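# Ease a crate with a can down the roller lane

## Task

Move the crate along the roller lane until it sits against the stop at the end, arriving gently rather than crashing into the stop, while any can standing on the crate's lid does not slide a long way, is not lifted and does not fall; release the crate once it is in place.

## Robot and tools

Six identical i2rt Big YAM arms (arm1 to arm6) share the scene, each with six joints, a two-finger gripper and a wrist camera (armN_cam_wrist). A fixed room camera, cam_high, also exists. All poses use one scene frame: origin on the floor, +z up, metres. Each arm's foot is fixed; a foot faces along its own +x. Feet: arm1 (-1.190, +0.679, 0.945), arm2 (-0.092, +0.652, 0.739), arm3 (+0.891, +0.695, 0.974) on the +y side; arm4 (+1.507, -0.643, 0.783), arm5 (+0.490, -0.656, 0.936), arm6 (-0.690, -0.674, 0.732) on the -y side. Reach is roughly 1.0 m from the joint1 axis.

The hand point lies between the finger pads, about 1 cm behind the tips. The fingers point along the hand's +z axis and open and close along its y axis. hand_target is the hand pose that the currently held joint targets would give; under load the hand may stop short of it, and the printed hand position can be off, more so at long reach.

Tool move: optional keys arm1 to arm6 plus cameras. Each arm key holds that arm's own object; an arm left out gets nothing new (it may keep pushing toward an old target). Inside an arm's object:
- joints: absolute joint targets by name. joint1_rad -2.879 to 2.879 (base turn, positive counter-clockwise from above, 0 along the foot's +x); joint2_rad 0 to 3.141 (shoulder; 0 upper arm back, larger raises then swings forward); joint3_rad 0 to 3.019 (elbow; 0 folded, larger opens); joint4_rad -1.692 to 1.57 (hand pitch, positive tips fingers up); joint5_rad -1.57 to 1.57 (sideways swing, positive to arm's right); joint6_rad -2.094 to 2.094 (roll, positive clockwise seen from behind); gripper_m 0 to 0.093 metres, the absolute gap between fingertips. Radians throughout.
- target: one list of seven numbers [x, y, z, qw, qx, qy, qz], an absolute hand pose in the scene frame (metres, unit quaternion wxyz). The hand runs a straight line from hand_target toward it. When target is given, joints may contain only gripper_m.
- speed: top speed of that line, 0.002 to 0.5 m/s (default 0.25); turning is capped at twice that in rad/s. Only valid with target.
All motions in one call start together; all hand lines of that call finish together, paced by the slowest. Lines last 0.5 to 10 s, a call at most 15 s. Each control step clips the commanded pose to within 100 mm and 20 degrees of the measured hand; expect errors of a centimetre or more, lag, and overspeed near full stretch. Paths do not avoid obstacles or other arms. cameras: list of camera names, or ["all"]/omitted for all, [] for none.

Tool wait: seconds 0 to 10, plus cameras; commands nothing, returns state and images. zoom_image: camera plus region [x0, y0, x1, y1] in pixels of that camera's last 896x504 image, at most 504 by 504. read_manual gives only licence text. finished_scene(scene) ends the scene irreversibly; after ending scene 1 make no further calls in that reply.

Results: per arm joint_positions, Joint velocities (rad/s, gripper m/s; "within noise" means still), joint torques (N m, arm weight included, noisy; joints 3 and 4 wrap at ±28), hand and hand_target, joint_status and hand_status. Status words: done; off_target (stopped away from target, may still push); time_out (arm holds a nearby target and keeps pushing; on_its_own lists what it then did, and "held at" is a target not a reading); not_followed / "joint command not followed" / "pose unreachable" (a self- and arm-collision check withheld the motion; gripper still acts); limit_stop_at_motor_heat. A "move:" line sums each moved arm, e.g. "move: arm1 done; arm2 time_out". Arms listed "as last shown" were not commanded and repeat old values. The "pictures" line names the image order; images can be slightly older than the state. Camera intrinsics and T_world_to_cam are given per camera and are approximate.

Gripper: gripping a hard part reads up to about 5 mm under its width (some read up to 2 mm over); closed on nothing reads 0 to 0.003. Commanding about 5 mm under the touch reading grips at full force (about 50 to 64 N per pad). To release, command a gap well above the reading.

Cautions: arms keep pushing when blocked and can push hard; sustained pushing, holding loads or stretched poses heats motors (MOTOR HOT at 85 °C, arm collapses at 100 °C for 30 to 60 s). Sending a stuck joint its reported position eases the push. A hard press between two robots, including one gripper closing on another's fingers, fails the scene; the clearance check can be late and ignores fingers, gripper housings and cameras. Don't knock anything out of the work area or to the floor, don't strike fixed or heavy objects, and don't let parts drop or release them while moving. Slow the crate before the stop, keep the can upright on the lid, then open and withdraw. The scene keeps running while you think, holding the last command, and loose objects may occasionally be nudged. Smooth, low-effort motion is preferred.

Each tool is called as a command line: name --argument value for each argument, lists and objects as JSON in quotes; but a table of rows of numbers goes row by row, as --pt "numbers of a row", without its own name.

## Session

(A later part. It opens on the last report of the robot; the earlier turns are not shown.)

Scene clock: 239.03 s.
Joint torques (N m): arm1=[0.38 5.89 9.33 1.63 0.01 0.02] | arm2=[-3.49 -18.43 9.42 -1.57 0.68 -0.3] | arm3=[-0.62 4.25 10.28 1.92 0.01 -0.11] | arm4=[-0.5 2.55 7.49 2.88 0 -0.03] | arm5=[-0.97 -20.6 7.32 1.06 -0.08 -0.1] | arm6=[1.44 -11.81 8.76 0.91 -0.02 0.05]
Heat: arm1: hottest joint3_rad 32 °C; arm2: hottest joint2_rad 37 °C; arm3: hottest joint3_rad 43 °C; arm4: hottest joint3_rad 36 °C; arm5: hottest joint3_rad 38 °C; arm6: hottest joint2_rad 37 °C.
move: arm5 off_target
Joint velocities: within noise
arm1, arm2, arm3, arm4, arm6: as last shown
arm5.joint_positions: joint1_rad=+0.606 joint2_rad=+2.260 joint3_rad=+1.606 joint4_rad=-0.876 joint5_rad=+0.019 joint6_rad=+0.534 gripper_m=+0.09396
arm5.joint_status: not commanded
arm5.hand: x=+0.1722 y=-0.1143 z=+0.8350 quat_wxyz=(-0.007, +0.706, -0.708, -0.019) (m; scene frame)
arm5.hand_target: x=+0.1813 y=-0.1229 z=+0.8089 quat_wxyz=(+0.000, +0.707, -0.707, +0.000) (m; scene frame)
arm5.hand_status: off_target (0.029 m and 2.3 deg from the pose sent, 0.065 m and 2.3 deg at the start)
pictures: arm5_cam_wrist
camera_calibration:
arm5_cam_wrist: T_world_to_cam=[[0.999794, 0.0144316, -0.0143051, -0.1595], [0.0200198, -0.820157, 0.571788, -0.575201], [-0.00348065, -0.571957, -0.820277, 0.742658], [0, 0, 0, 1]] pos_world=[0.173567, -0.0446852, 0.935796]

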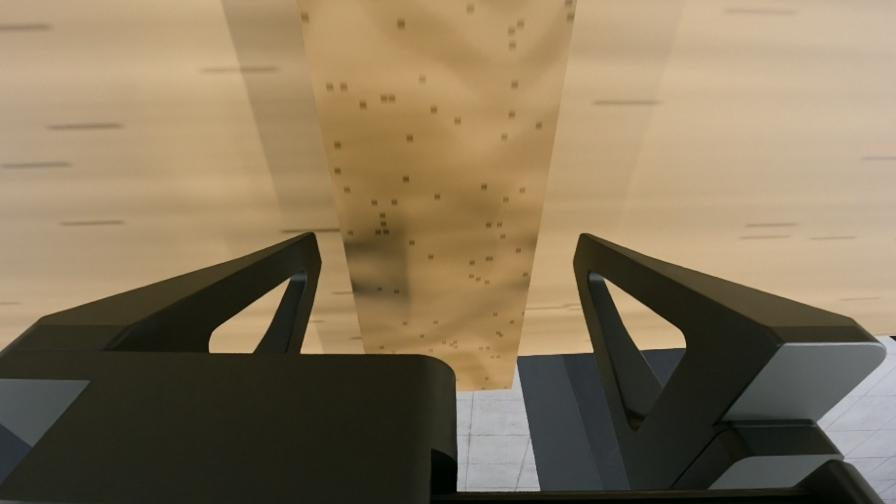

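move --arm5 '{"target":[0.179,-0.122,0.800,0,0.7071,-0.7071,0],"speed":0.04}' --cameras '[]'

move --arm5 '{"joints":{"gripper_m":0.07}}' --cameras '["arm5_cam_wrist"]'

move --arm5 '{"joints":{"gripper_m":0.055}}' --cameras '["arm2_cam_wrist","arm5_cam_wrist"]'

Scene clock: 245.20 s.
Joint torques (N m): arm1=[0.44 6.01 9.36 1.66 -0.03 0.06] | arm2=[-3.49 -18.61 9.47 -1.47 0.74 -0.32] | arm3=[-0.44 4.42 10.19 1.89 0 -0.1] | arm4=[-0.62 2.43 7.5 2.84 -0.02 -0.04] | arm5=[-0.67 -20.42 7.68 1.06 -0.06 -0.06] | arm6=[1.49 -11.81 8.77 0.91 -0.02 0.05]
Heat: arm1: hottest joint3_rad 32 °C; arm2: hottest joint2_rad 37 °C; arm3: hottest joint3_rad 43 °C; arm4: hottest joint3_rad 36 °C; arm5: hottest joint3_rad 37 °C; arm6: hottest joint2_rad 36 °C.
move: arm5 off_target
Joint velocities: within noise
arm1.joint_positions: joint1_rad=+0.663 joint2_rad=+0.482 joint3_rad=+1.331 joint4_rad=-1.298 joint5_rad=-0.081 joint6_rad=-0.422 gripper_m=+0.09396
arm1.joint_status: not commanded
arm1.hand: x=-1.0464 y=+0.5489 z=+1.4903 quat_wxyz=(-0.454, -0.141, -0.834, +0.279) (m; scene frame)
arm1.hand_target: x=-1.0487 y=+0.5513 z=+1.5031 quat_wxyz=(-0.464, -0.139, -0.827, +0.286) (m; scene frame)
arm1.hand_status: not commanded
arm2, arm6: as last shown
arm3.joint_positions: joint1_rad=+0.151 joint2_rad=+0.467 joint3_rad=+1.334 joint4_rad=-1.271 joint5_rad=-0.243 joint6_rad=+0.486 gripper_m=+0.09396
arm3.joint_status: not commanded
arm3.hand: x=+0.9701 y=+0.5294 z=+1.5325 quat_wxyz=(-0.540, -0.620, -0.550, +0.147) (m; scene frame)
arm3.hand_target: x=+0.9693 y=+0.5337 z=+1.5426 quat_wxyz=(-0.549, -0.613, -0.547, +0.152) (m; scene frame)
arm3.hand_status: not commanded
arm4.joint_positions: joint1_rad=-0.110 joint2_rad=+0.514 joint3_rad=+1.452 joint4_rad=-1.290 joint5_rad=-0.009 joint6_rad=-0.312 gripper_m=+0.09396
arm4.joint_status: not commanded
arm4.hand: x=+1.4752 y=-0.4572 z=+1.3804 quat_wxyz=(-0.442, +0.695, -0.439, -0.360) (m; scene frame)
arm4.hand_target: x=+1.4755 y=-0.4612 z=+1.3904 quat_wxyz=(-0.450, +0.689, -0.435, -0.366) (m; scene frame)
arm4.hand_status: not commanded
arm5.joint_positions: joint1_rad=+0.606 joint2_rad=+2.273 joint3_rad=+1.606 joint4_rad=-0.864 joint5_rad=+0.019 joint6_rad=+0.534 gripper_m=+0.09396
arm5.joint_status: not commanded
arm5.hand: x=+0.1721 y=-0.1145 z=+0.8272 quat_wxyz=(-0.006, +0.707, -0.707, -0.018) (m; scene frame)
arm5.hand_target: x=+0.1794 y=-0.1229 z=+0.8008 quat_wxyz=(+0.000, +0.707, -0.707, +0.000) (m; scene frame)
arm5.hand_status: off_target (0.029 m and 2.2 deg from the pose sent, 0.036 m and 2.3 deg at the start)
pictures: none
No camera images: "cameras" was empty.

Scene clock: 245.80 s.
Joint torques (N m): arm1=[0.21 5.77 9.4 1.65 -0.03 0.05] | arm2=[-3.84 -18.02 9.37 -1.46 0.75 -0.32] | arm3=[-0.56 4.48 10.26 1.91 0 -0.11] | arm4=[-0.73 2.55 7.49 2.89 -0.01 -0.04] | arm5=[-0.67 -20.37 7.66 1.06 -0.05 -0.06] | arm6=[1.44 -11.81 8.77 0.91 -0.01 0.05]
Heat: arm1: hottest joint3_rad 32 °C; arm2: hottest joint2_rad 38 °C; arm3: hottest joint3_rad 43 °C; arm4: hottest joint3_rad 36 °C; arm5: hottest joint3_rad 37 °C; arm6: hottest joint2_rad 36 °C.
move: arm5 done
Joint velocities: within noise
arm1, arm2, arm3, arm4, arm6: as last shown
arm5.joint_positions: joint1_rad=+0.606 joint2_rad=+2.273 joint3_rad=+1.606 joint4_rad=-0.864 joint5_rad=+0.018 joint6_rad=+0.534 gripper_m=+0.07016
arm5.joint_status: all done
arm5.hand: x=+0.1720 y=-0.1146 z=+0.8272 quat_wxyz=(-0.006, +0.707, -0.707, -0.018) (m; scene frame)
arm5.hand_target: x=+0.1793 y=-0.1229 z=+0.8009 quat_wxyz=(+0.000, +0.707, -0.707, +0.000) (m; scene frame)
arm5.hand_status: not commanded
pictures: arm5_cam_wrist
camera_calibration:
arm5_cam_wrist: T_world_to_cam=[[0.999786, 0.0148542, -0.0143835, -0.159418], [0.0204161, -0.819325, 0.572966, -0.57195], [-0.00327382, -0.573137, -0.819453, 0.735352], [0, 0, 0, 1]] pos_world=[0.173468, -0.0447872, 0.928001]

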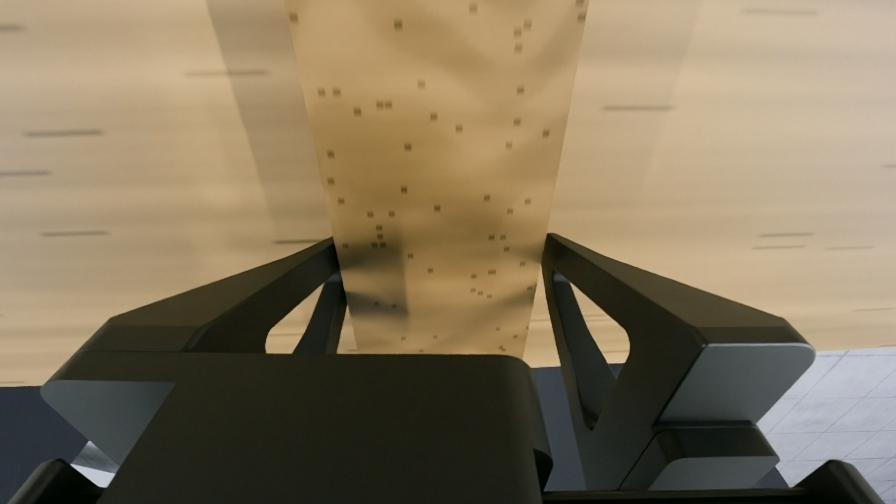

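Scene clock: 246.33 s.
Joint torques (N m): arm1=[0.26 5.89 9.24 1.72 -0.03 0.04] | arm2=[-3.19 -18.37 9.43 -1.46 0.71 -0.33] | arm3=[-0.38 4.54 10.25 1.91 0.02 -0.1] | arm4=[-0.62 2.37 7.5 2.86 -0.01 -0.04] | arm5=[-0.67 -20.48 7.68 0.91 0.21 -0.06] | arm6=[1.44 -11.81 8.76 0.9 -0.01 0.05]
Heat: arm1: hottest joint3_rad 32 °C; arm2: hottest joint2_rad 38 °C; arm3: hottest joint3_rad 43 °C; arm4: hottest joint3_rad 36 °C; arm5: hottest joint3_rad 37 °C; arm6: hottest joint2_rad 36 °C.
move: arm5 off_target
Joint velocities: within noise
arm1, arm2, arm3, arm4, arm6: as last shown
arm5.joint_positions: joint1_rad=+0.606 joint2_rad=+2.274 joint3_rad=+1.606 joint4_rad=-0.860 joint5_rad=+0.012 joint6_rad=+0.534 gripper_m=+0.06281
arm5.joint_status: gripper_m off_target (ended at +0.06284, target +0.05500)
arm5.hand: x=+0.1706 y=-0.1143 z=+0.8268 quat_wxyz=(-0.004, +0.707, -0.707, -0.021) (m; scene frame)
arm5.hand_target: x=+0.1793 y=-0.1229 z=+0.8009 quat_wxyz=(+0.000, +0.707, -0.707, +0.000) (m; scene frame)
arm5.hand_status: not commanded
pictures: arm2_cam_wrist, arm5_cam_wrist
camera_calibration:
arm2_cam_wrist: T_world_to_cam=[[-0.999243, -0.0235753, -0.0309399, 0.200288], [-0.0371465, 0.814354, 0.579178, -0.574393], [0.0115417, 0.579889, -0.814614, 0.729868], [0, 0, 0, 1]] pos_world=[0.170376, 0.0492381, 0.933434]
arm5_cam_wrist: T_world_to_cam=[[0.999656, 0.0149611, -0.0215619, -0.152033], [0.0246147, -0.819481, 0.572577, -0.571831], [-0.00910316, -0.57291, -0.819567, 0.736317], [0, 0, 0, 1]] pos_world=[0.172759, -0.0444868, 0.9276]

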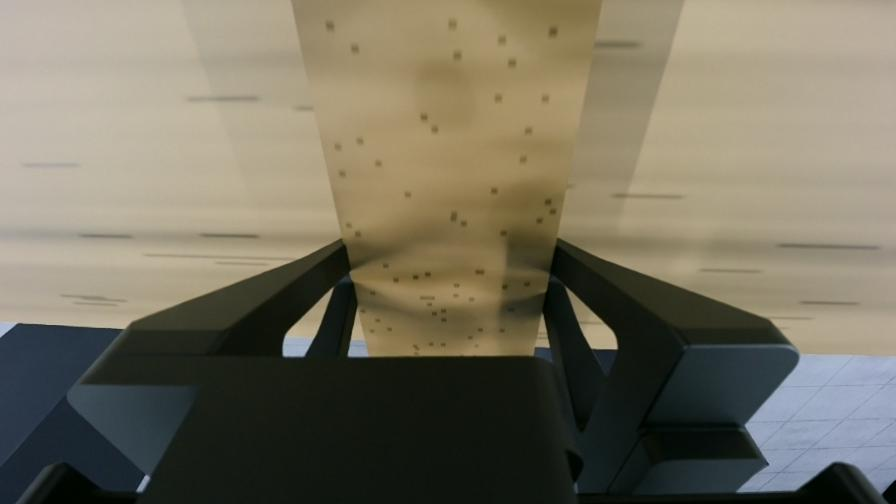

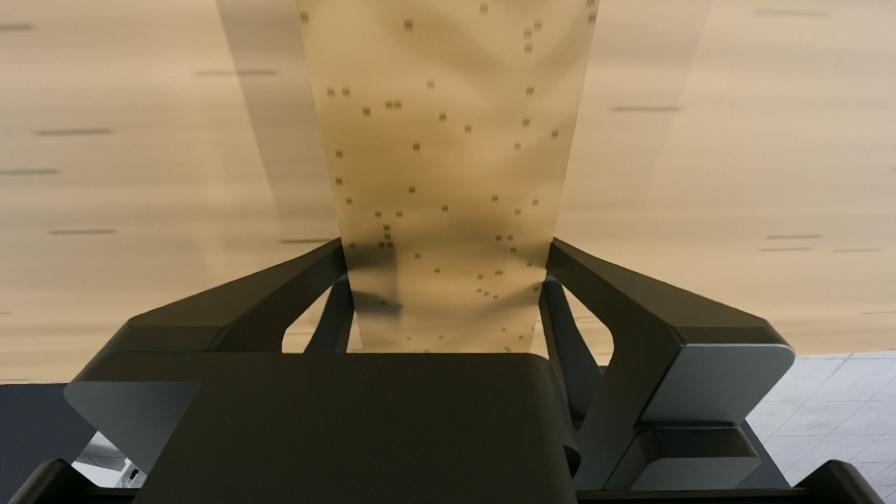

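move --arm5 '{"target":[0.150,-0.120,0.803,0,0.7071,-0.7071,0],"speed":0.03}' --arm2 '{"target":[0.172,0.12,0.843,0,0.7071,0.7071,0],"speed":0.03}' --cameras '[]'

move --arm2 '{"joints":{"gripper_m":0.093}}' --cameras '["arm2_cam_wrist"]'

Scene clock: 252.43 s.
Joint torques (N m): arm1=[0.91 6.01 9.25 1.68 -0.01 0.05] | arm2=[-1.26 -17.67 11.03 -1.1 0.78 -0.05] | arm3=[-0.5 4.42 10.24 1.88 0.01 -0.11] | arm4=[-0.56 2.49 7.42 2.86 -0.01 -0.05] | arm5=[2.2 -18.96 12.14 0.47 0.31 0.24] | arm6=[1.44 -11.81 8.77 0.91 -0.02 0.05]
Heat: arm1: hottest joint3_rad 32 °C; arm2: hottest joint2_rad 38 °C; arm3: hottest joint3_rad 43 °C; arm4: hottest joint3_rad 36 °C; arm5: hottest joint3_rad 37 °C; arm6: hottest joint2_rad 36 °C.
move: arm2 off_target; arm5 off_target
Joint velocities: within noise
arm1, arm3, arm4, arm6: as last shown
arm2.joint_positions: joint1_rad=+0.633 joint2_rad=+1.952 joint3_rad=+1.637 joint4_rad=-1.252 joint5_rad=-0.036 joint6_rad=+0.459 gripper_m=+0.06400
arm2.joint_status: not commanded
arm2.hand: x=+0.1749 y=+0.1262 z=+0.8323 quat_wxyz=(-0.008, -0.707, -0.707, -0.010) (m; scene frame)
arm2.hand_target: x=+0.1719 y=+0.1203 z=+0.8429 quat_wxyz=(-0.001, -0.707, -0.707, +0.000) (m; scene frame)
arm2.hand_status: off_target (0.013 m and 1.4 deg from the pose sent, 0.012 m and 1.9 deg at the start)
arm5.joint_positions: joint1_rad=+0.608 joint2_rad=+2.283 joint3_rad=+1.623 joint4_rad=-0.884 joint5_rad=+0.010 joint6_rad=+0.538 gripper_m=+0.06281
arm5.joint_status: not commanded
arm5.hand: x=+0.1691 y=-0.1152 z=+0.8264 quat_wxyz=(-0.001, +0.706, -0.708, -0.013) (m; scene frame)
arm5.hand_target: x=+0.1512 y=-0.1214 z=+0.8037 quat_wxyz=(+0.000, +0.707, -0.707, -0.001) (m; scene frame)
arm5.hand_status: off_target (0.031 m and 1.5 deg from the pose sent, 0.032 m and 2.4 deg at the start)
pictures: none
No camera images: "cameras" was empty.

Scene clock: 253.07 s.
Joint torques (N m): arm1=[0.56 5.89 9.25 1.66 -0.01 0.04] | arm2=[-0.85 -17.26 10.92 -0.1 0.15 -0.06] | arm3=[-0.67 4.48 10.22 1.87 0.02 -0.1] | arm4=[-0.44 2.61 7.53 2.89 -0.01 -0.04] | arm5=[2.67 -18.96 12.15 0.73 0.31 0.31] | arm6=[1.44 -11.81 8.76 0.91 -0.02 0.05]
Heat: arm1: hottest joint3_rad 32 °C; arm2: hottest joint2_rad 38 °C; arm3: hottest joint3_rad 43 °C; arm4: hottest joint3_rad 36 °C; arm5: hottest joint3_rad 37 °C; arm6: hottest joint2_rad 36 °C.
move: arm2 done
Joint velocities: within noise
arm1, arm3, arm4: as last shown
arm2.joint_positions: joint1_rad=+0.634 joint2_rad=+1.952 joint3_rad=+1.639 joint4_rad=-1.284 joint5_rad=-0.018 joint6_rad=+0.460 gripper_m=+0.09286
arm2.joint_status: all done
arm2.hand: x=+0.1690 y=+0.1314 z=+0.8328 quat_wxyz=(+0.009, -0.708, -0.706, -0.006) (m; scene frame)
arm2.hand_target: x=+0.1720 y=+0.1203 z=+0.8430 quat_wxyz=(-0.001, -0.707, -0.707, +0.000) (m; scene frame)
arm2.hand_status: not commanded
arm5.joint_positions: joint1_rad=+0.605 joint2_rad=+2.283 joint3_rad=+1.623 joint4_rad=-0.890 joint5_rad=+0.010 joint6_rad=+0.536 gripper_m=+0.06281
arm5.joint_status: not commanded
arm5.hand: x=+0.1716 y=-0.1153 z=+0.8263 quat_wxyz=(+0.000, +0.706, -0.709, -0.010) (m; scene frame)
arm5.hand_target: x=+0.1511 y=-0.1215 z=+0.8037 quat_wxyz=(+0.000, +0.707, -0.707, -0.001) (m; scene frame)
arm5.hand_status: not commanded
arm6.joint_positions: joint1_rad=-0.561 joint2_rad=+1.320 joint3_rad=+1.826 joint4_rad=-1.679 joint5_rad=+0.001 joint6_rad=-0.486 gripper_m=+0.09295
arm6.joint_status: not commanded
arm6.hand: x=-0.4956 y=-0.3002 z=+1.2048 quat_wxyz=(-0.191, +0.695, -0.691, -0.058) (m; scene frame)
arm6.hand_target: x=-0.4999 y=-0.2999 z=+1.1993 quat_wxyz=(-0.181, +0.695, -0.693, -0.057) (m; scene frame)
arm6.hand_status: not commanded
pictures: arm2_cam_wrist
camera_calibration:
arm2_cam_wrist: T_world_to_cam=[[-0.999748, -0.0221451, 0.00372806, 0.166625], [-0.0153549, 0.795239, 0.606102, -0.602486], [-0.0163869, 0.605892, -0.795378, 0.712676], [0, 0, 0, 1]] pos_world=[0.16901, 0.0510058, 0.931394]

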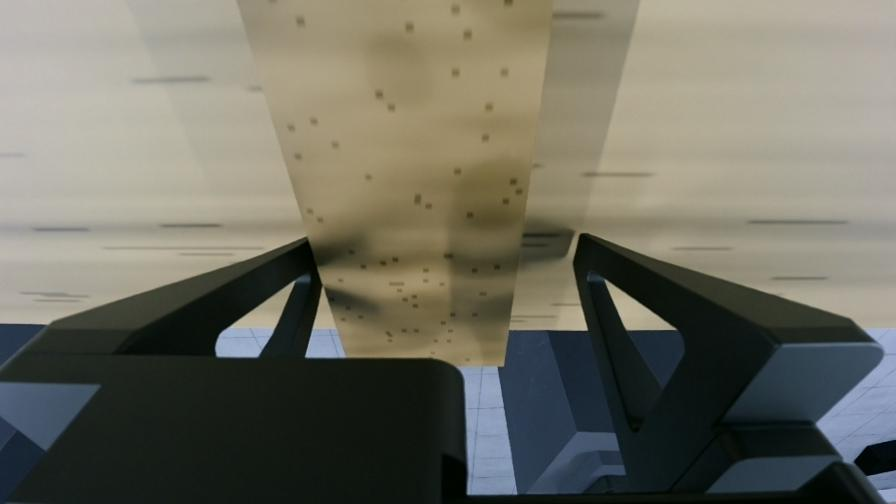

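move --arm2 '{"target":[0.186,0.128,0.91,0,0.7071,0.7071,0],"speed":0.05}' --cameras '["arm2_cam_wrist"]'

move --arm2 '{"target":[0.10,0.30,1.12,0,0.7071,0.7071,0],"speed":0.2}' --arm5 '{"target":[0.66,-0.125,0.79,0,0.7071,-0.7071,0],"speed":0.06}' --arm3 '{"target":[0.70,0.15,1.08,0,0.7071,0.7071,0],"speed":0.15}' --cameras '["arm3_cam_wrist","arm5_cam_wrist","cam_high"]'

Scene clock: 264.97 s.
Joint torques (N m): arm1=[0.5 6.18 9.37 1.63 -0.01 0.06] | arm2=[0.21 -18.37 11.55 -0.16 0.12 0.02] | arm3=[-0.32 4.48 10.25 1.91 0.02 -0.11] | arm4=[-0.38 2.55 7.49 2.84 0 -0.04] | arm5=[2.43 -18.96 12.16 0.64 0.31 0.27] | arm6=[1.44 -11.81 8.76 0.91 -0.01 0.05]
Heat: arm1: hottest joint3_rad 33 °C; arm2: hottest joint2_rad 37 °C; arm3: hottest joint3_rad 43 °C; arm4: hottest joint3_rad 36 °C; arm5: hottest joint3_rad 37 °C; arm6: hottest joint2_rad 36 °C.
move: arm2 off_target
Joint velocities: within noise
arm1, arm3, arm4, arm5, arm6: as last shown
arm2.joint_positions: joint1_rad=+0.643 joint2_rad=+1.924 joint3_rad=+1.752 joint4_rad=-1.443 joint5_rad=-0.018 joint6_rad=+0.473 gripper_m=+0.09293
arm2.joint_status: not commanded
arm2.hand: x=+0.1742 y=+0.1351 z=+0.8907 quat_wxyz=(+0.018, -0.709, -0.705, -0.008) (m; scene frame)
arm2.hand_target: x=+0.1856 y=+0.1287 z=+0.9101 quat_wxyz=(+0.000, -0.707, -0.707, +0.000) (m; scene frame)
arm2.hand_status: off_target (0.024 m and 2.3 deg from the pose sent, 0.079 m and 1.3 deg at the start)
arm5.hand: x=+0.1718 y=-0.1151 z=+0.8263 quat_wxyz=(+0.000, +0.705, -0.709, -0.010) (m; scene frame)
arm5.hand_target: x=+0.1511 y=-0.1214 z=+0.8037 quat_wxyz=(+0.000, +0.707, -0.707, -0.001) (m; scene frame)
pictures: arm2_cam_wrist
camera_calibration:
arm2_cam_wrist: T_world_to_cam=[[-0.999753, -0.0186402, 0.0121179, 0.163687], [-0.00713724, 0.785277, 0.619104, -0.65224], [-0.0210561, 0.618864, -0.785216, 0.746608], [0, 0, 0, 1]] pos_world=[0.174712, 0.0531912, 0.988069]

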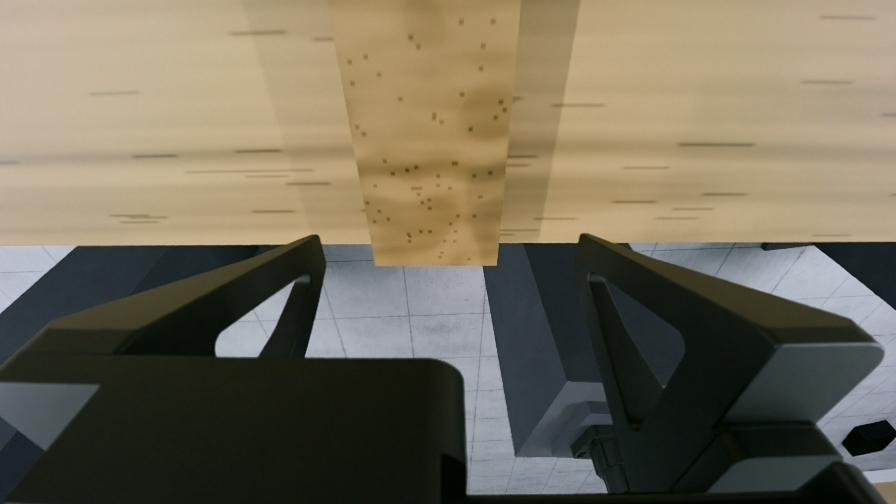

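Scene clock: 274.33 s.
Joint torques (N m): arm1=[0.38 6.01 9.24 1.63 -0.01 0.05] | arm2=[0.26 -9.29 7.99 0.36 0.17 0.03] | arm3=[0.38 -17.2 13.57 0.01 0.13 -0.18] | arm4=[-0.5 2.37 7.49 2.84 -0.02 -0.04] | arm5=[2.14 -21.42 5.68 -1.07 0.68 0.24] | arm6=[1.49 -11.81 8.76 0.92 -0.02 0.05]
Heat: arm1: hottest joint3_rad 33 °C; arm2: hottest joint2_rad 36 °C; arm3: hottest joint3_rad 43 °C; arm4: hottest joint3_rad 36 °C; arm5: hottest joint3_rad 36 °C; arm6: hottest joint2_rad 35 °C.
move: arm2 off_target; arm3 off_target; arm5 off_target
Joint velocities: within noise
arm1, arm4, arm6: as last shown
arm2.joint_positions: joint1_rad=+0.644 joint2_rad=+1.321 joint3_rad=+1.608 joint4_rad=-1.670 joint5_rad=-0.016 joint6_rad=+0.477 gripper_m=+0.09293
arm2.joint_status: not commanded
arm2.hand: x=+0.0976 y=+0.2940 z=+1.1198 quat_wxyz=(-0.092, -0.705, -0.702, +0.028) (m; scene frame)
arm2.hand_target: x=+0.1000 y=+0.2999 z=+1.1192 quat_wxyz=(-0.088, -0.704, -0.704, +0.028) (m; scene frame)
arm2.hand_status: off_target (0.006 m and 11.1 deg from the pose sent, 0.292 m and 2.3 deg at the start; a joint's target at an end of its range on 122 of 281 steps)
arm3.joint_positions: joint1_rad=-0.395 joint2_rad=+1.903 joint3_rad=+1.576 joint4_rad=-1.269 joint5_rad=-0.003 joint6_rad=-0.319 gripper_m=+0.09396
arm3.joint_status: not commanded
arm3.hand: x=+0.7000 y=+0.1651 z=+1.0763 quat_wxyz=(+0.001, -0.716, -0.698, -0.007) (m; scene frame)
arm3.hand_target: x=+0.7003 y=+0.1505 z=+1.0799 quat_wxyz=(+0.000, -0.707, -0.707, +0.000) (m; scene frame)
arm3.hand_status: off_target (0.015 m and 1.7 deg from the pose sent, 0.649 m and 68.4 deg at the start)
arm5.joint_positions: joint1_rad=-0.269 joint2_rad=+2.201 joint3_rad=+1.384 joint4_rad=-0.662 joint5_rad=-0.006 joint6_rad=-0.339 gripper_m=+0.06281
arm5.joint_status: not commanded
arm5.hand: x=+0.6831 y=-0.1072 z=+0.7998 quat_wxyz=(-0.033, +0.705, -0.708, -0.024) (m; scene frame)
arm5.hand_target: x=+0.6613 y=-0.1250 z=+0.7906 quat_wxyz=(-0.001, +0.708, -0.707, +0.000) (m; scene frame)
arm5.hand_status: off_target (0.031 m and 4.6 deg from the pose sent, 0.490 m and 1.2 deg at the start)
pictures: arm3_cam_wrist, arm5_cam_wrist, cam_high
camera_calibration:
arm3_cam_wrist: T_world_to_cam=[[-0.99872, 0.0412817, 0.0292364, 0.658336], [0.0505614, 0.796623, 0.602358, -0.813237], [0.00157594, 0.603065, -0.79769, 0.884511], [0, 0, 0, 1]] pos_world=[0.697218, 0.0872489, 1.17618]
arm5_cam_wrist: T_world_to_cam=[[0.999805, 0.0116729, 0.0159291, -0.695472], [0.0013212, -0.844338, 0.535809, -0.520516], [0.019704, -0.535684, -0.844189, 0.726832], [0, 0, 0, 1]] pos_world=[0.681702, -0.0420209, 0.903558]

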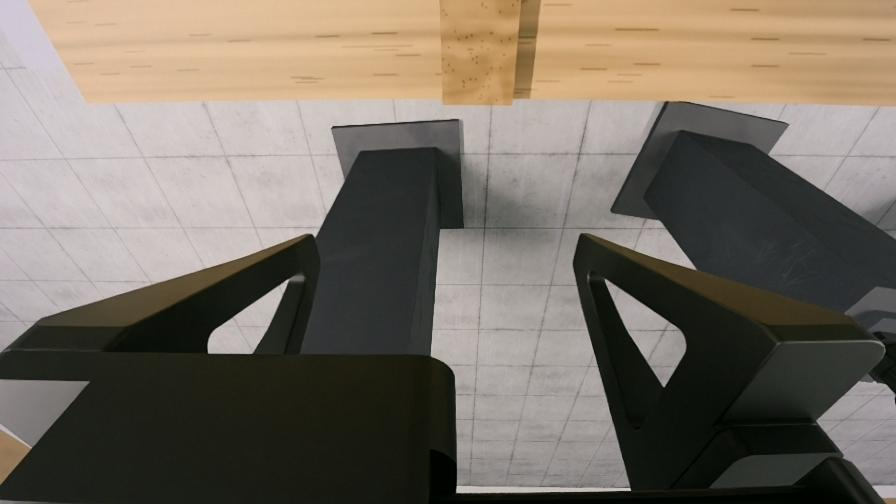

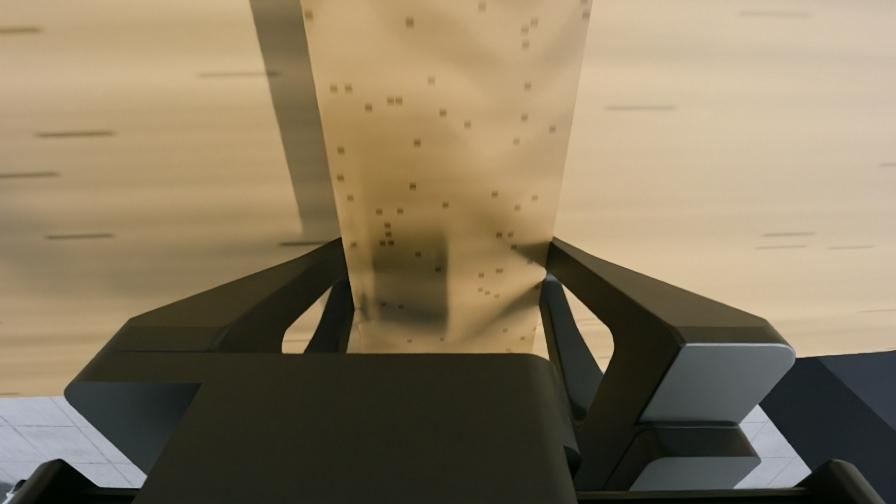

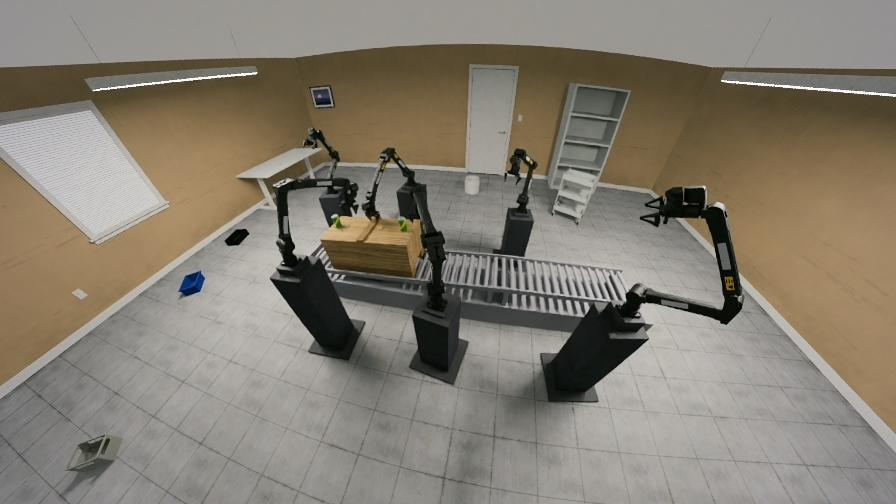

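move --cameras '["arm4_cam_wrist","cam_high"]'

zoom_image --camera "arm4_cam_wrist" --region '[0, 50, 500, 380]'

zoom_image --camera "cam_high" --region '[260, 180, 480, 300]'

Scene clock: 287.20 s.
Joint torques (N m): arm1=[0.5 6.24 9.36 1.61 0 0.03] | arm2=[0.09 -8.64 8.03 0.42 0.15 0.02] | arm3=[0.56 -17.03 13.57 -0.02 0.14 -0.19] | arm4=[-0.56 2.55 7.47 2.86 0 -0.05] | arm5=[2.08 -21.36 5.68 -1.07 0.68 0.24] | arm6=[1.49 -11.81 8.76 0.91 -0.02 0.05]
Heat: arm1: hottest joint3_rad 33 °C; arm2: hottest joint3_rad 37 °C; arm3: hottest joint3_rad 44 °C; arm4: hottest joint3_rad 36 °C; arm5: hottest joint3_rad 36 °C; arm6: hottest joint2_rad 35 °C.
Joint velocities: within noise
arm1.joint_positions: joint1_rad=+0.663 joint2_rad=+0.482 joint3_rad=+1.331 joint4_rad=-1.298 joint5_rad=-0.081 joint6_rad=-0.422 gripper_m=+0.09396
arm1.joint_status: not commanded
arm1.hand: x=-1.0464 y=+0.5489 z=+1.4903 quat_wxyz=(-0.454, -0.141, -0.834, +0.279) (m; scene frame)
arm1.hand_target: x=-1.0487 y=+0.5513 z=+1.5031 quat_wxyz=(-0.464, -0.139, -0.827, +0.286) (m; scene frame)
arm1.hand_status: not commanded
arm2.joint_positions: joint1_rad=+0.644 joint2_rad=+1.321 joint3_rad=+1.608 joint4_rad=-1.670 joint5_rad=-0.016 joint6_rad=+0.477 gripper_m=+0.09293
arm2.joint_status: not commanded
arm2.hand: x=+0.0976 y=+0.2940 z=+1.1198 quat_wxyz=(-0.092, -0.705, -0.702, +0.028) (m; scene frame)
arm2.hand_target: x=+0.1000 y=+0.2999 z=+1.1192 quat_wxyz=(-0.088, -0.704, -0.704, +0.028) (m; scene frame)
arm2.hand_status: off_target (0.006 m and 11.1 deg from the pose sent, 0.292 m and 2.3 deg at the start; a joint's target at an end of its range on 122 of 281 steps)
arm3.joint_positions: joint1_rad=-0.395 joint2_rad=+1.903 joint3_rad=+1.576 joint4_rad=-1.270 joint5_rad=-0.003 joint6_rad=-0.319 gripper_m=+0.09396
arm3.joint_status: not commanded
arm3.hand: x=+0.7000 y=+0.1651 z=+1.0763 quat_wxyz=(+0.001, -0.716, -0.698, -0.007) (m; scene frame)
arm3.hand_target: x=+0.7003 y=+0.1505 z=+1.0799 quat_wxyz=(+0.000, -0.707, -0.707, +0.000) (m; scene frame)
arm3.hand_status: off_target (0.016 m and 1.7 deg from the pose sent, 0.649 m and 68.4 deg at the start)
arm4.joint_positions: joint1_rad=-0.110 joint2_rad=+0.514 joint3_rad=+1.452 joint4_rad=-1.290 joint5_rad=-0.009 joint6_rad=-0.312 gripper_m=+0.09396
arm4.joint_status: not commanded
arm4.hand: x=+1.4752 y=-0.4572 z=+1.3804 quat_wxyz=(-0.442, +0.695, -0.439, -0.360) (m; scene frame)
arm4.hand_target: x=+1.4755 y=-0.4612 z=+1.3904 quat_wxyz=(-0.450, +0.689, -0.435, -0.366) (m; scene frame)
arm4.hand_status: not commanded
arm5.joint_positions: joint1_rad=-0.269 joint2_rad=+2.201 joint3_rad=+1.384 joint4_rad=-0.662 joint5_rad=-0.006 joint6_rad=-0.339 gripper_m=+0.06281
arm5.joint_status: not commanded
arm5.hand: x=+0.6831 y=-0.1072 z=+0.7998 quat_wxyz=(-0.033, +0.705, -0.708, -0.024) (m; scene frame)
arm5.hand_target: x=+0.6613 y=-0.1250 z=+0.7906 quat_wxyz=(-0.001, +0.707, -0.707, +0.000) (m; scene frame)
arm5.hand_status: off_target (0.031 m and 4.6 deg from the pose sent, 0.490 m and 1.2 deg at the start)
arm6.joint_positions: joint1_rad=-0.561 joint2_rad=+1.320 joint3_rad=+1.826 joint4_rad=-1.679 joint5_rad=+0.001 joint6_rad=-0.486 gripper_m=+0.09295
arm6.joint_status: not commanded
arm6.hand: x=-0.4956 y=-0.3002 z=+1.2048 quat_wxyz=(-0.191, +0.695, -0.691, -0.058) (m; scene frame)
arm6.hand_target: x=-0.4999 y=-0.2999 z=+1.1993 quat_wxyz=(-0.181, +0.695, -0.693, -0.057) (m; scene frame)
arm6.hand_status: not commanded
pictures: arm4_cam_wrist, cam_high

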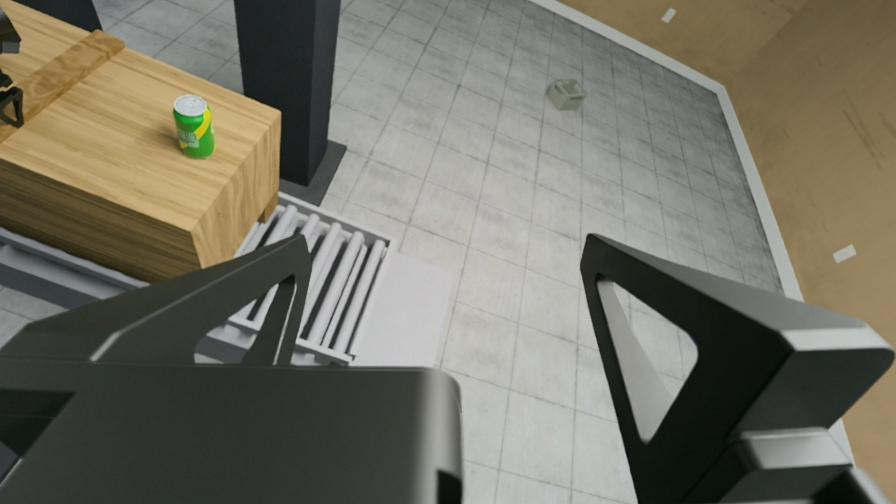

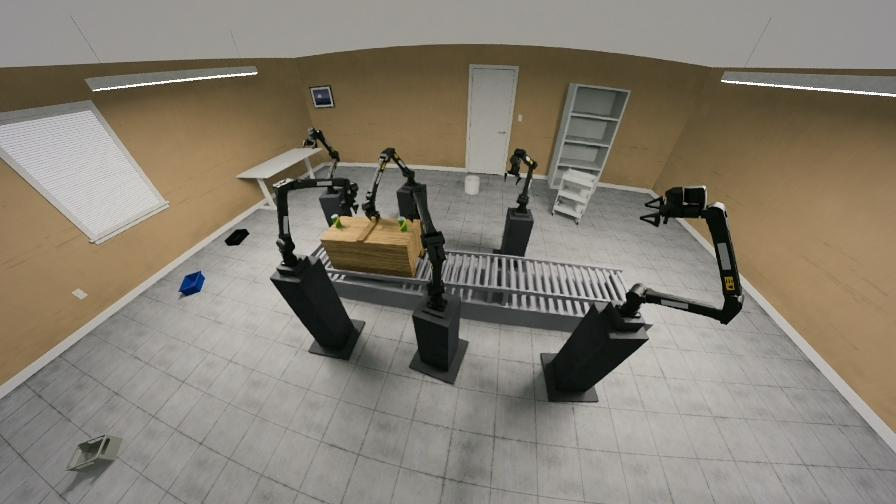

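Scaled by 1.008 from the camera's 896x504 image, which has a finer 1280x720 frame.

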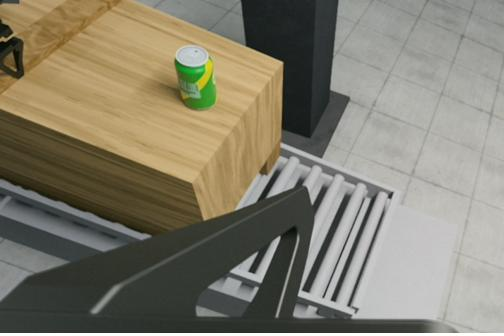

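Scaled by 2.291 from the camera's 896x504 image, which has a finer 1280x720 frame.

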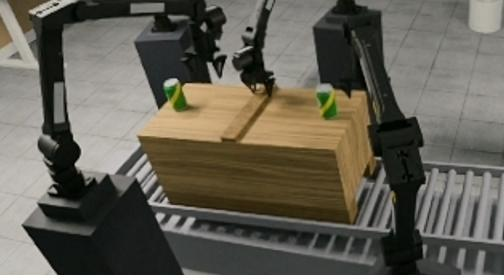

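move --arm3 '{"target":[0.665,0.118,0.90,0,0.7071,0.7071,0],"speed":0.1}' --cameras '["arm3_cam_wrist"]'

Scene clock: 295.93 s.
Joint torques (N m): arm1=[0.26 5.95 9.33 1.54 0 0.05] | arm2=[0.5 -9.35 7.98 0.34 0.13 0.05] | arm3=[-1.38 -19.84 11.47 0.61 0.14 -0.22] | arm4=[-0.73 2.32 7.49 2.85 0 -0.04] | arm5=[2.08 -21.42 5.68 -1.07 0.68 0.24] | arm6=[1.49 -11.81 8.76 0.9 -0.02 0.05]
Heat: arm1: hottest joint3_rad 33 °C; arm2: hottest joint3_rad 37 °C; arm3: hottest joint3_rad 45 °C; arm4: hottest joint3_rad 36 °C; arm5: hottest joint3_rad 35 °C; arm6: hottest joint2_rad 35 °C.
move: arm3 off_target
Joint velocities: within noise
arm1, arm2, arm4, arm5, arm6: as last shown
arm3.joint_positions: joint1_rad=-0.412 joint2_rad=+2.214 joint3_rad=+1.585 joint4_rad=-0.979 joint5_rad=-0.001 joint6_rad=-0.356 gripper_m=+0.09396
arm3.joint_status: not commanded
arm3.hand: x=+0.6766 y=+0.1306 z=+0.9017 quat_wxyz=(+0.004, -0.709, -0.705, -0.012) (m; scene frame)
arm3.hand_target: x=+0.6652 y=+0.1186 z=+0.9003 quat_wxyz=(+0.000, -0.707, -0.707, +0.000) (m; scene frame)
arm3.hand_status: off_target (0.017 m and 1.4 deg from the pose sent, 0.186 m and 1.7 deg at the start)
pictures: arm3_cam_wrist
camera_calibration:
arm3_cam_wrist: T_world_to_cam=[[-0.999428, 0.0215614, 0.0260483, 0.647355], [0.0329852, 0.791188, 0.610682, -0.674346], [-0.00744194, 0.611192, -0.791447, 0.765462], [0, 0, 0, 1]] pos_world=[0.674925, 0.0517324, 1.00077]

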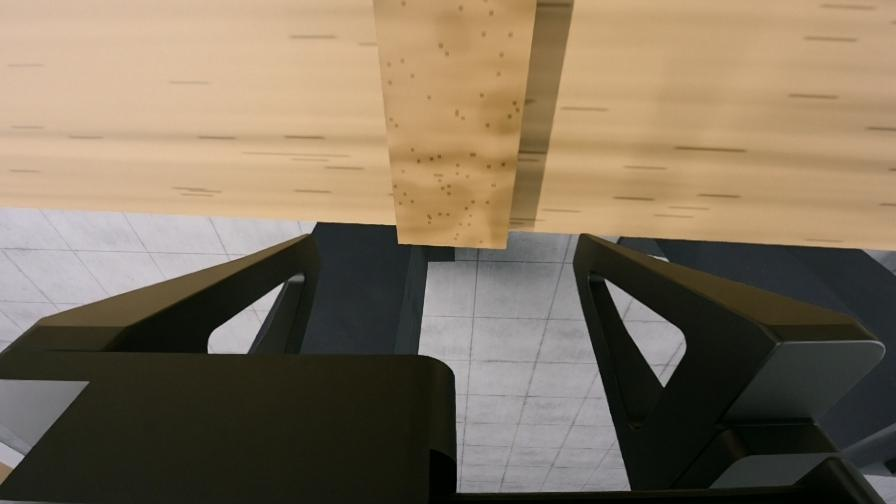

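move --arm3 '{"target":[0.661,0.108,0.84,0,0.7071,0.7071,0],"speed":0.06}' --cameras '["arm3_cam_wrist"]'

Scene clock: 302.23 s.
Joint torques (N m): arm1=[0.26 6.01 9.32 1.58 -0.01 0.06] | arm2=[0.44 -9 8.13 0.34 0.13 0.05] | arm3=[-1.26 -20.13 10.91 0.54 0.12 -0.19] | arm4=[-0.73 2.49 7.51 2.85 0 -0.04] | arm5=[2.14 -21.42 5.68 -1.07 0.68 0.24] | arm6=[1.44 -11.81 8.77 0.92 -0.02 0.05]
Heat: arm1: hottest joint3_rad 33 °C; arm2: hottest joint3_rad 37 °C; arm3: hottest joint3_rad 45 °C; arm4: hottest joint3_rad 36 °C; arm5: hottest joint3_rad 35 °C; arm6: hottest joint2_rad 35 °C.
move: arm3 off_target
Joint velocities: within noise
arm1, arm2, arm4, arm5, arm6: as last shown
arm2.hand: x=+0.0976 y=+0.2940 z=+1.1198 quat_wxyz=(-0.092, -0.706, -0.702, +0.028) (m; scene frame)
arm3.joint_positions: joint1_rad=-0.413 joint2_rad=+2.327 joint3_rad=+1.626 joint4_rad=-0.900 joint5_rad=-0.001 joint6_rad=-0.356 gripper_m=+0.09396
arm3.joint_status: not commanded
arm3.hand: x=+0.6718 y=+0.1183 z=+0.8465 quat_wxyz=(+0.002, -0.709, -0.705, -0.008) (m; scene frame)
arm3.hand_target: x=+0.6612 y=+0.1087 z=+0.8402 quat_wxyz=(+0.000, -0.707, -0.707, +0.000) (m; scene frame)
arm3.hand_status: off_target (0.016 m and 1.1 deg from the pose sent, 0.068 m and 1.4 deg at the start)
pictures: arm3_cam_wrist
camera_calibration:
arm3_cam_wrist: T_world_to_cam=[[-0.99936, 0.0217492, 0.0284004, 0.642159], [0.034508, 0.795304, 0.605228, -0.627567], [-0.00942377, 0.605821, -0.795545, 0.734707], [0, 0, 0, 1]] pos_world=[0.670327, 0.0400397, 0.946076]

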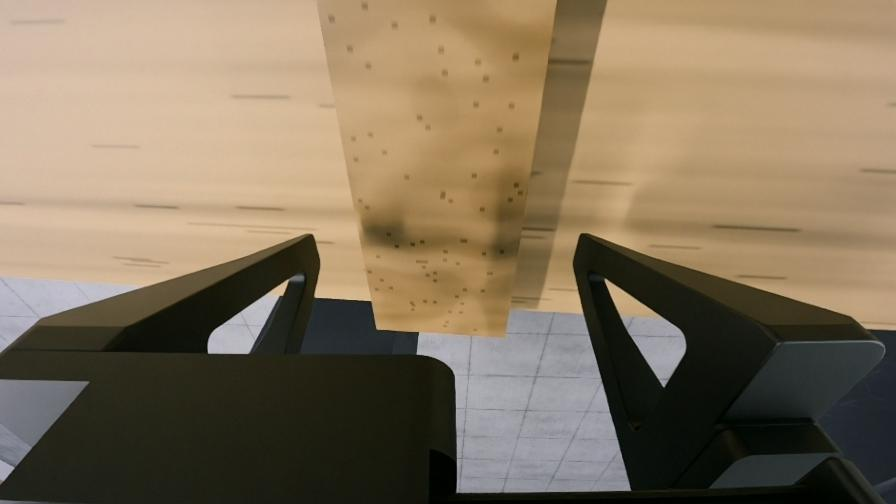

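move --arm3 '{"target":[0.664,0.106,0.812,0,0.7071,0.7071,0],"speed":0.05}' --cameras '["arm3_cam_wrist"]'

Scene clock: 307.10 s.
Joint torques (N m): arm1=[0.85 6.01 9.22 1.62 0 0.04] | arm2=[-0.03 -9.11 7.98 0.29 0.12 0.06] | arm3=[-0.67 -19.96 10.52 0.55 0.08 -0.17] | arm4=[-0.56 2.43 7.47 2.85 -0.01 -0.04] | arm5=[2.08 -21.42 5.68 -1.07 0.68 0.24] | arm6=[1.44 -11.81 8.76 0.91 -0.02 0.05]
Heat: arm1: hottest joint3_rad 33 °C; arm2: hottest joint3_rad 37 °C; arm3: hottest joint3_rad 45 °C; arm4: hottest joint3_rad 36 °C; arm5: hottest joint3_rad 35 °C; arm6: hottest joint2_rad 35 °C.
move: arm3 off_target
Joint velocities: within noise
arm1, arm2, arm4, arm5, arm6: as last shown
arm3.joint_positions: joint1_rad=-0.413 joint2_rad=+2.375 joint3_rad=+1.638 joint4_rad=-0.858 joint5_rad=+0.000 joint6_rad=-0.356 gripper_m=+0.09396
arm3.joint_status: not commanded
arm3.hand: x=+0.6705 y=+0.1156 z=+0.8209 quat_wxyz=(+0.002, -0.709, -0.705, -0.006) (m; scene frame)
arm3.hand_target: x=+0.6641 y=+0.1064 z=+0.8124 quat_wxyz=(+0.000, -0.707, -0.707, +0.000) (m; scene frame)
arm3.hand_status: off_target (0.015 m and 0.8 deg from the pose sent, 0.038 m and 1.0 deg at the start)
pictures: arm3_cam_wrist
camera_calibration:
arm3_cam_wrist: T_world_to_cam=[[-0.999283, 0.0215147, 0.0311499, 0.639457], [0.0359366, 0.797859, 0.601772, -0.608271], [-0.0119063, 0.60246, -0.79806, 0.720069], [0, 0, 0, 1]] pos_world=[0.669431, 0.0377441, 0.920779]

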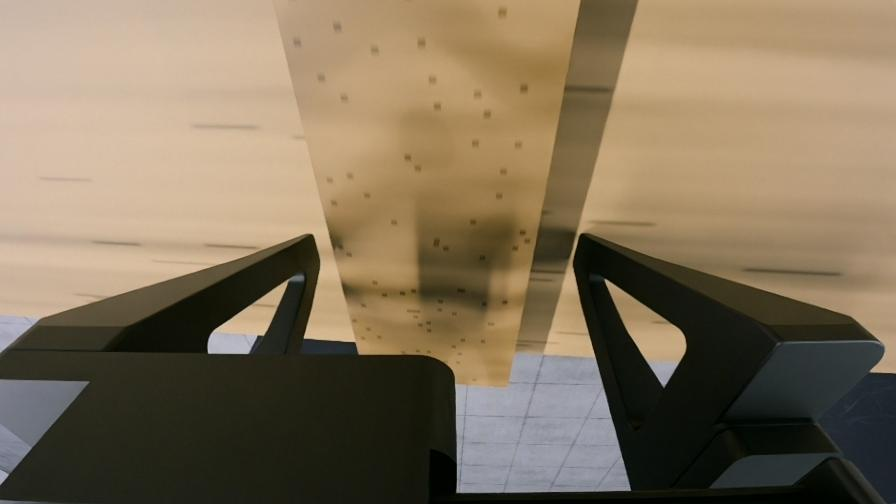

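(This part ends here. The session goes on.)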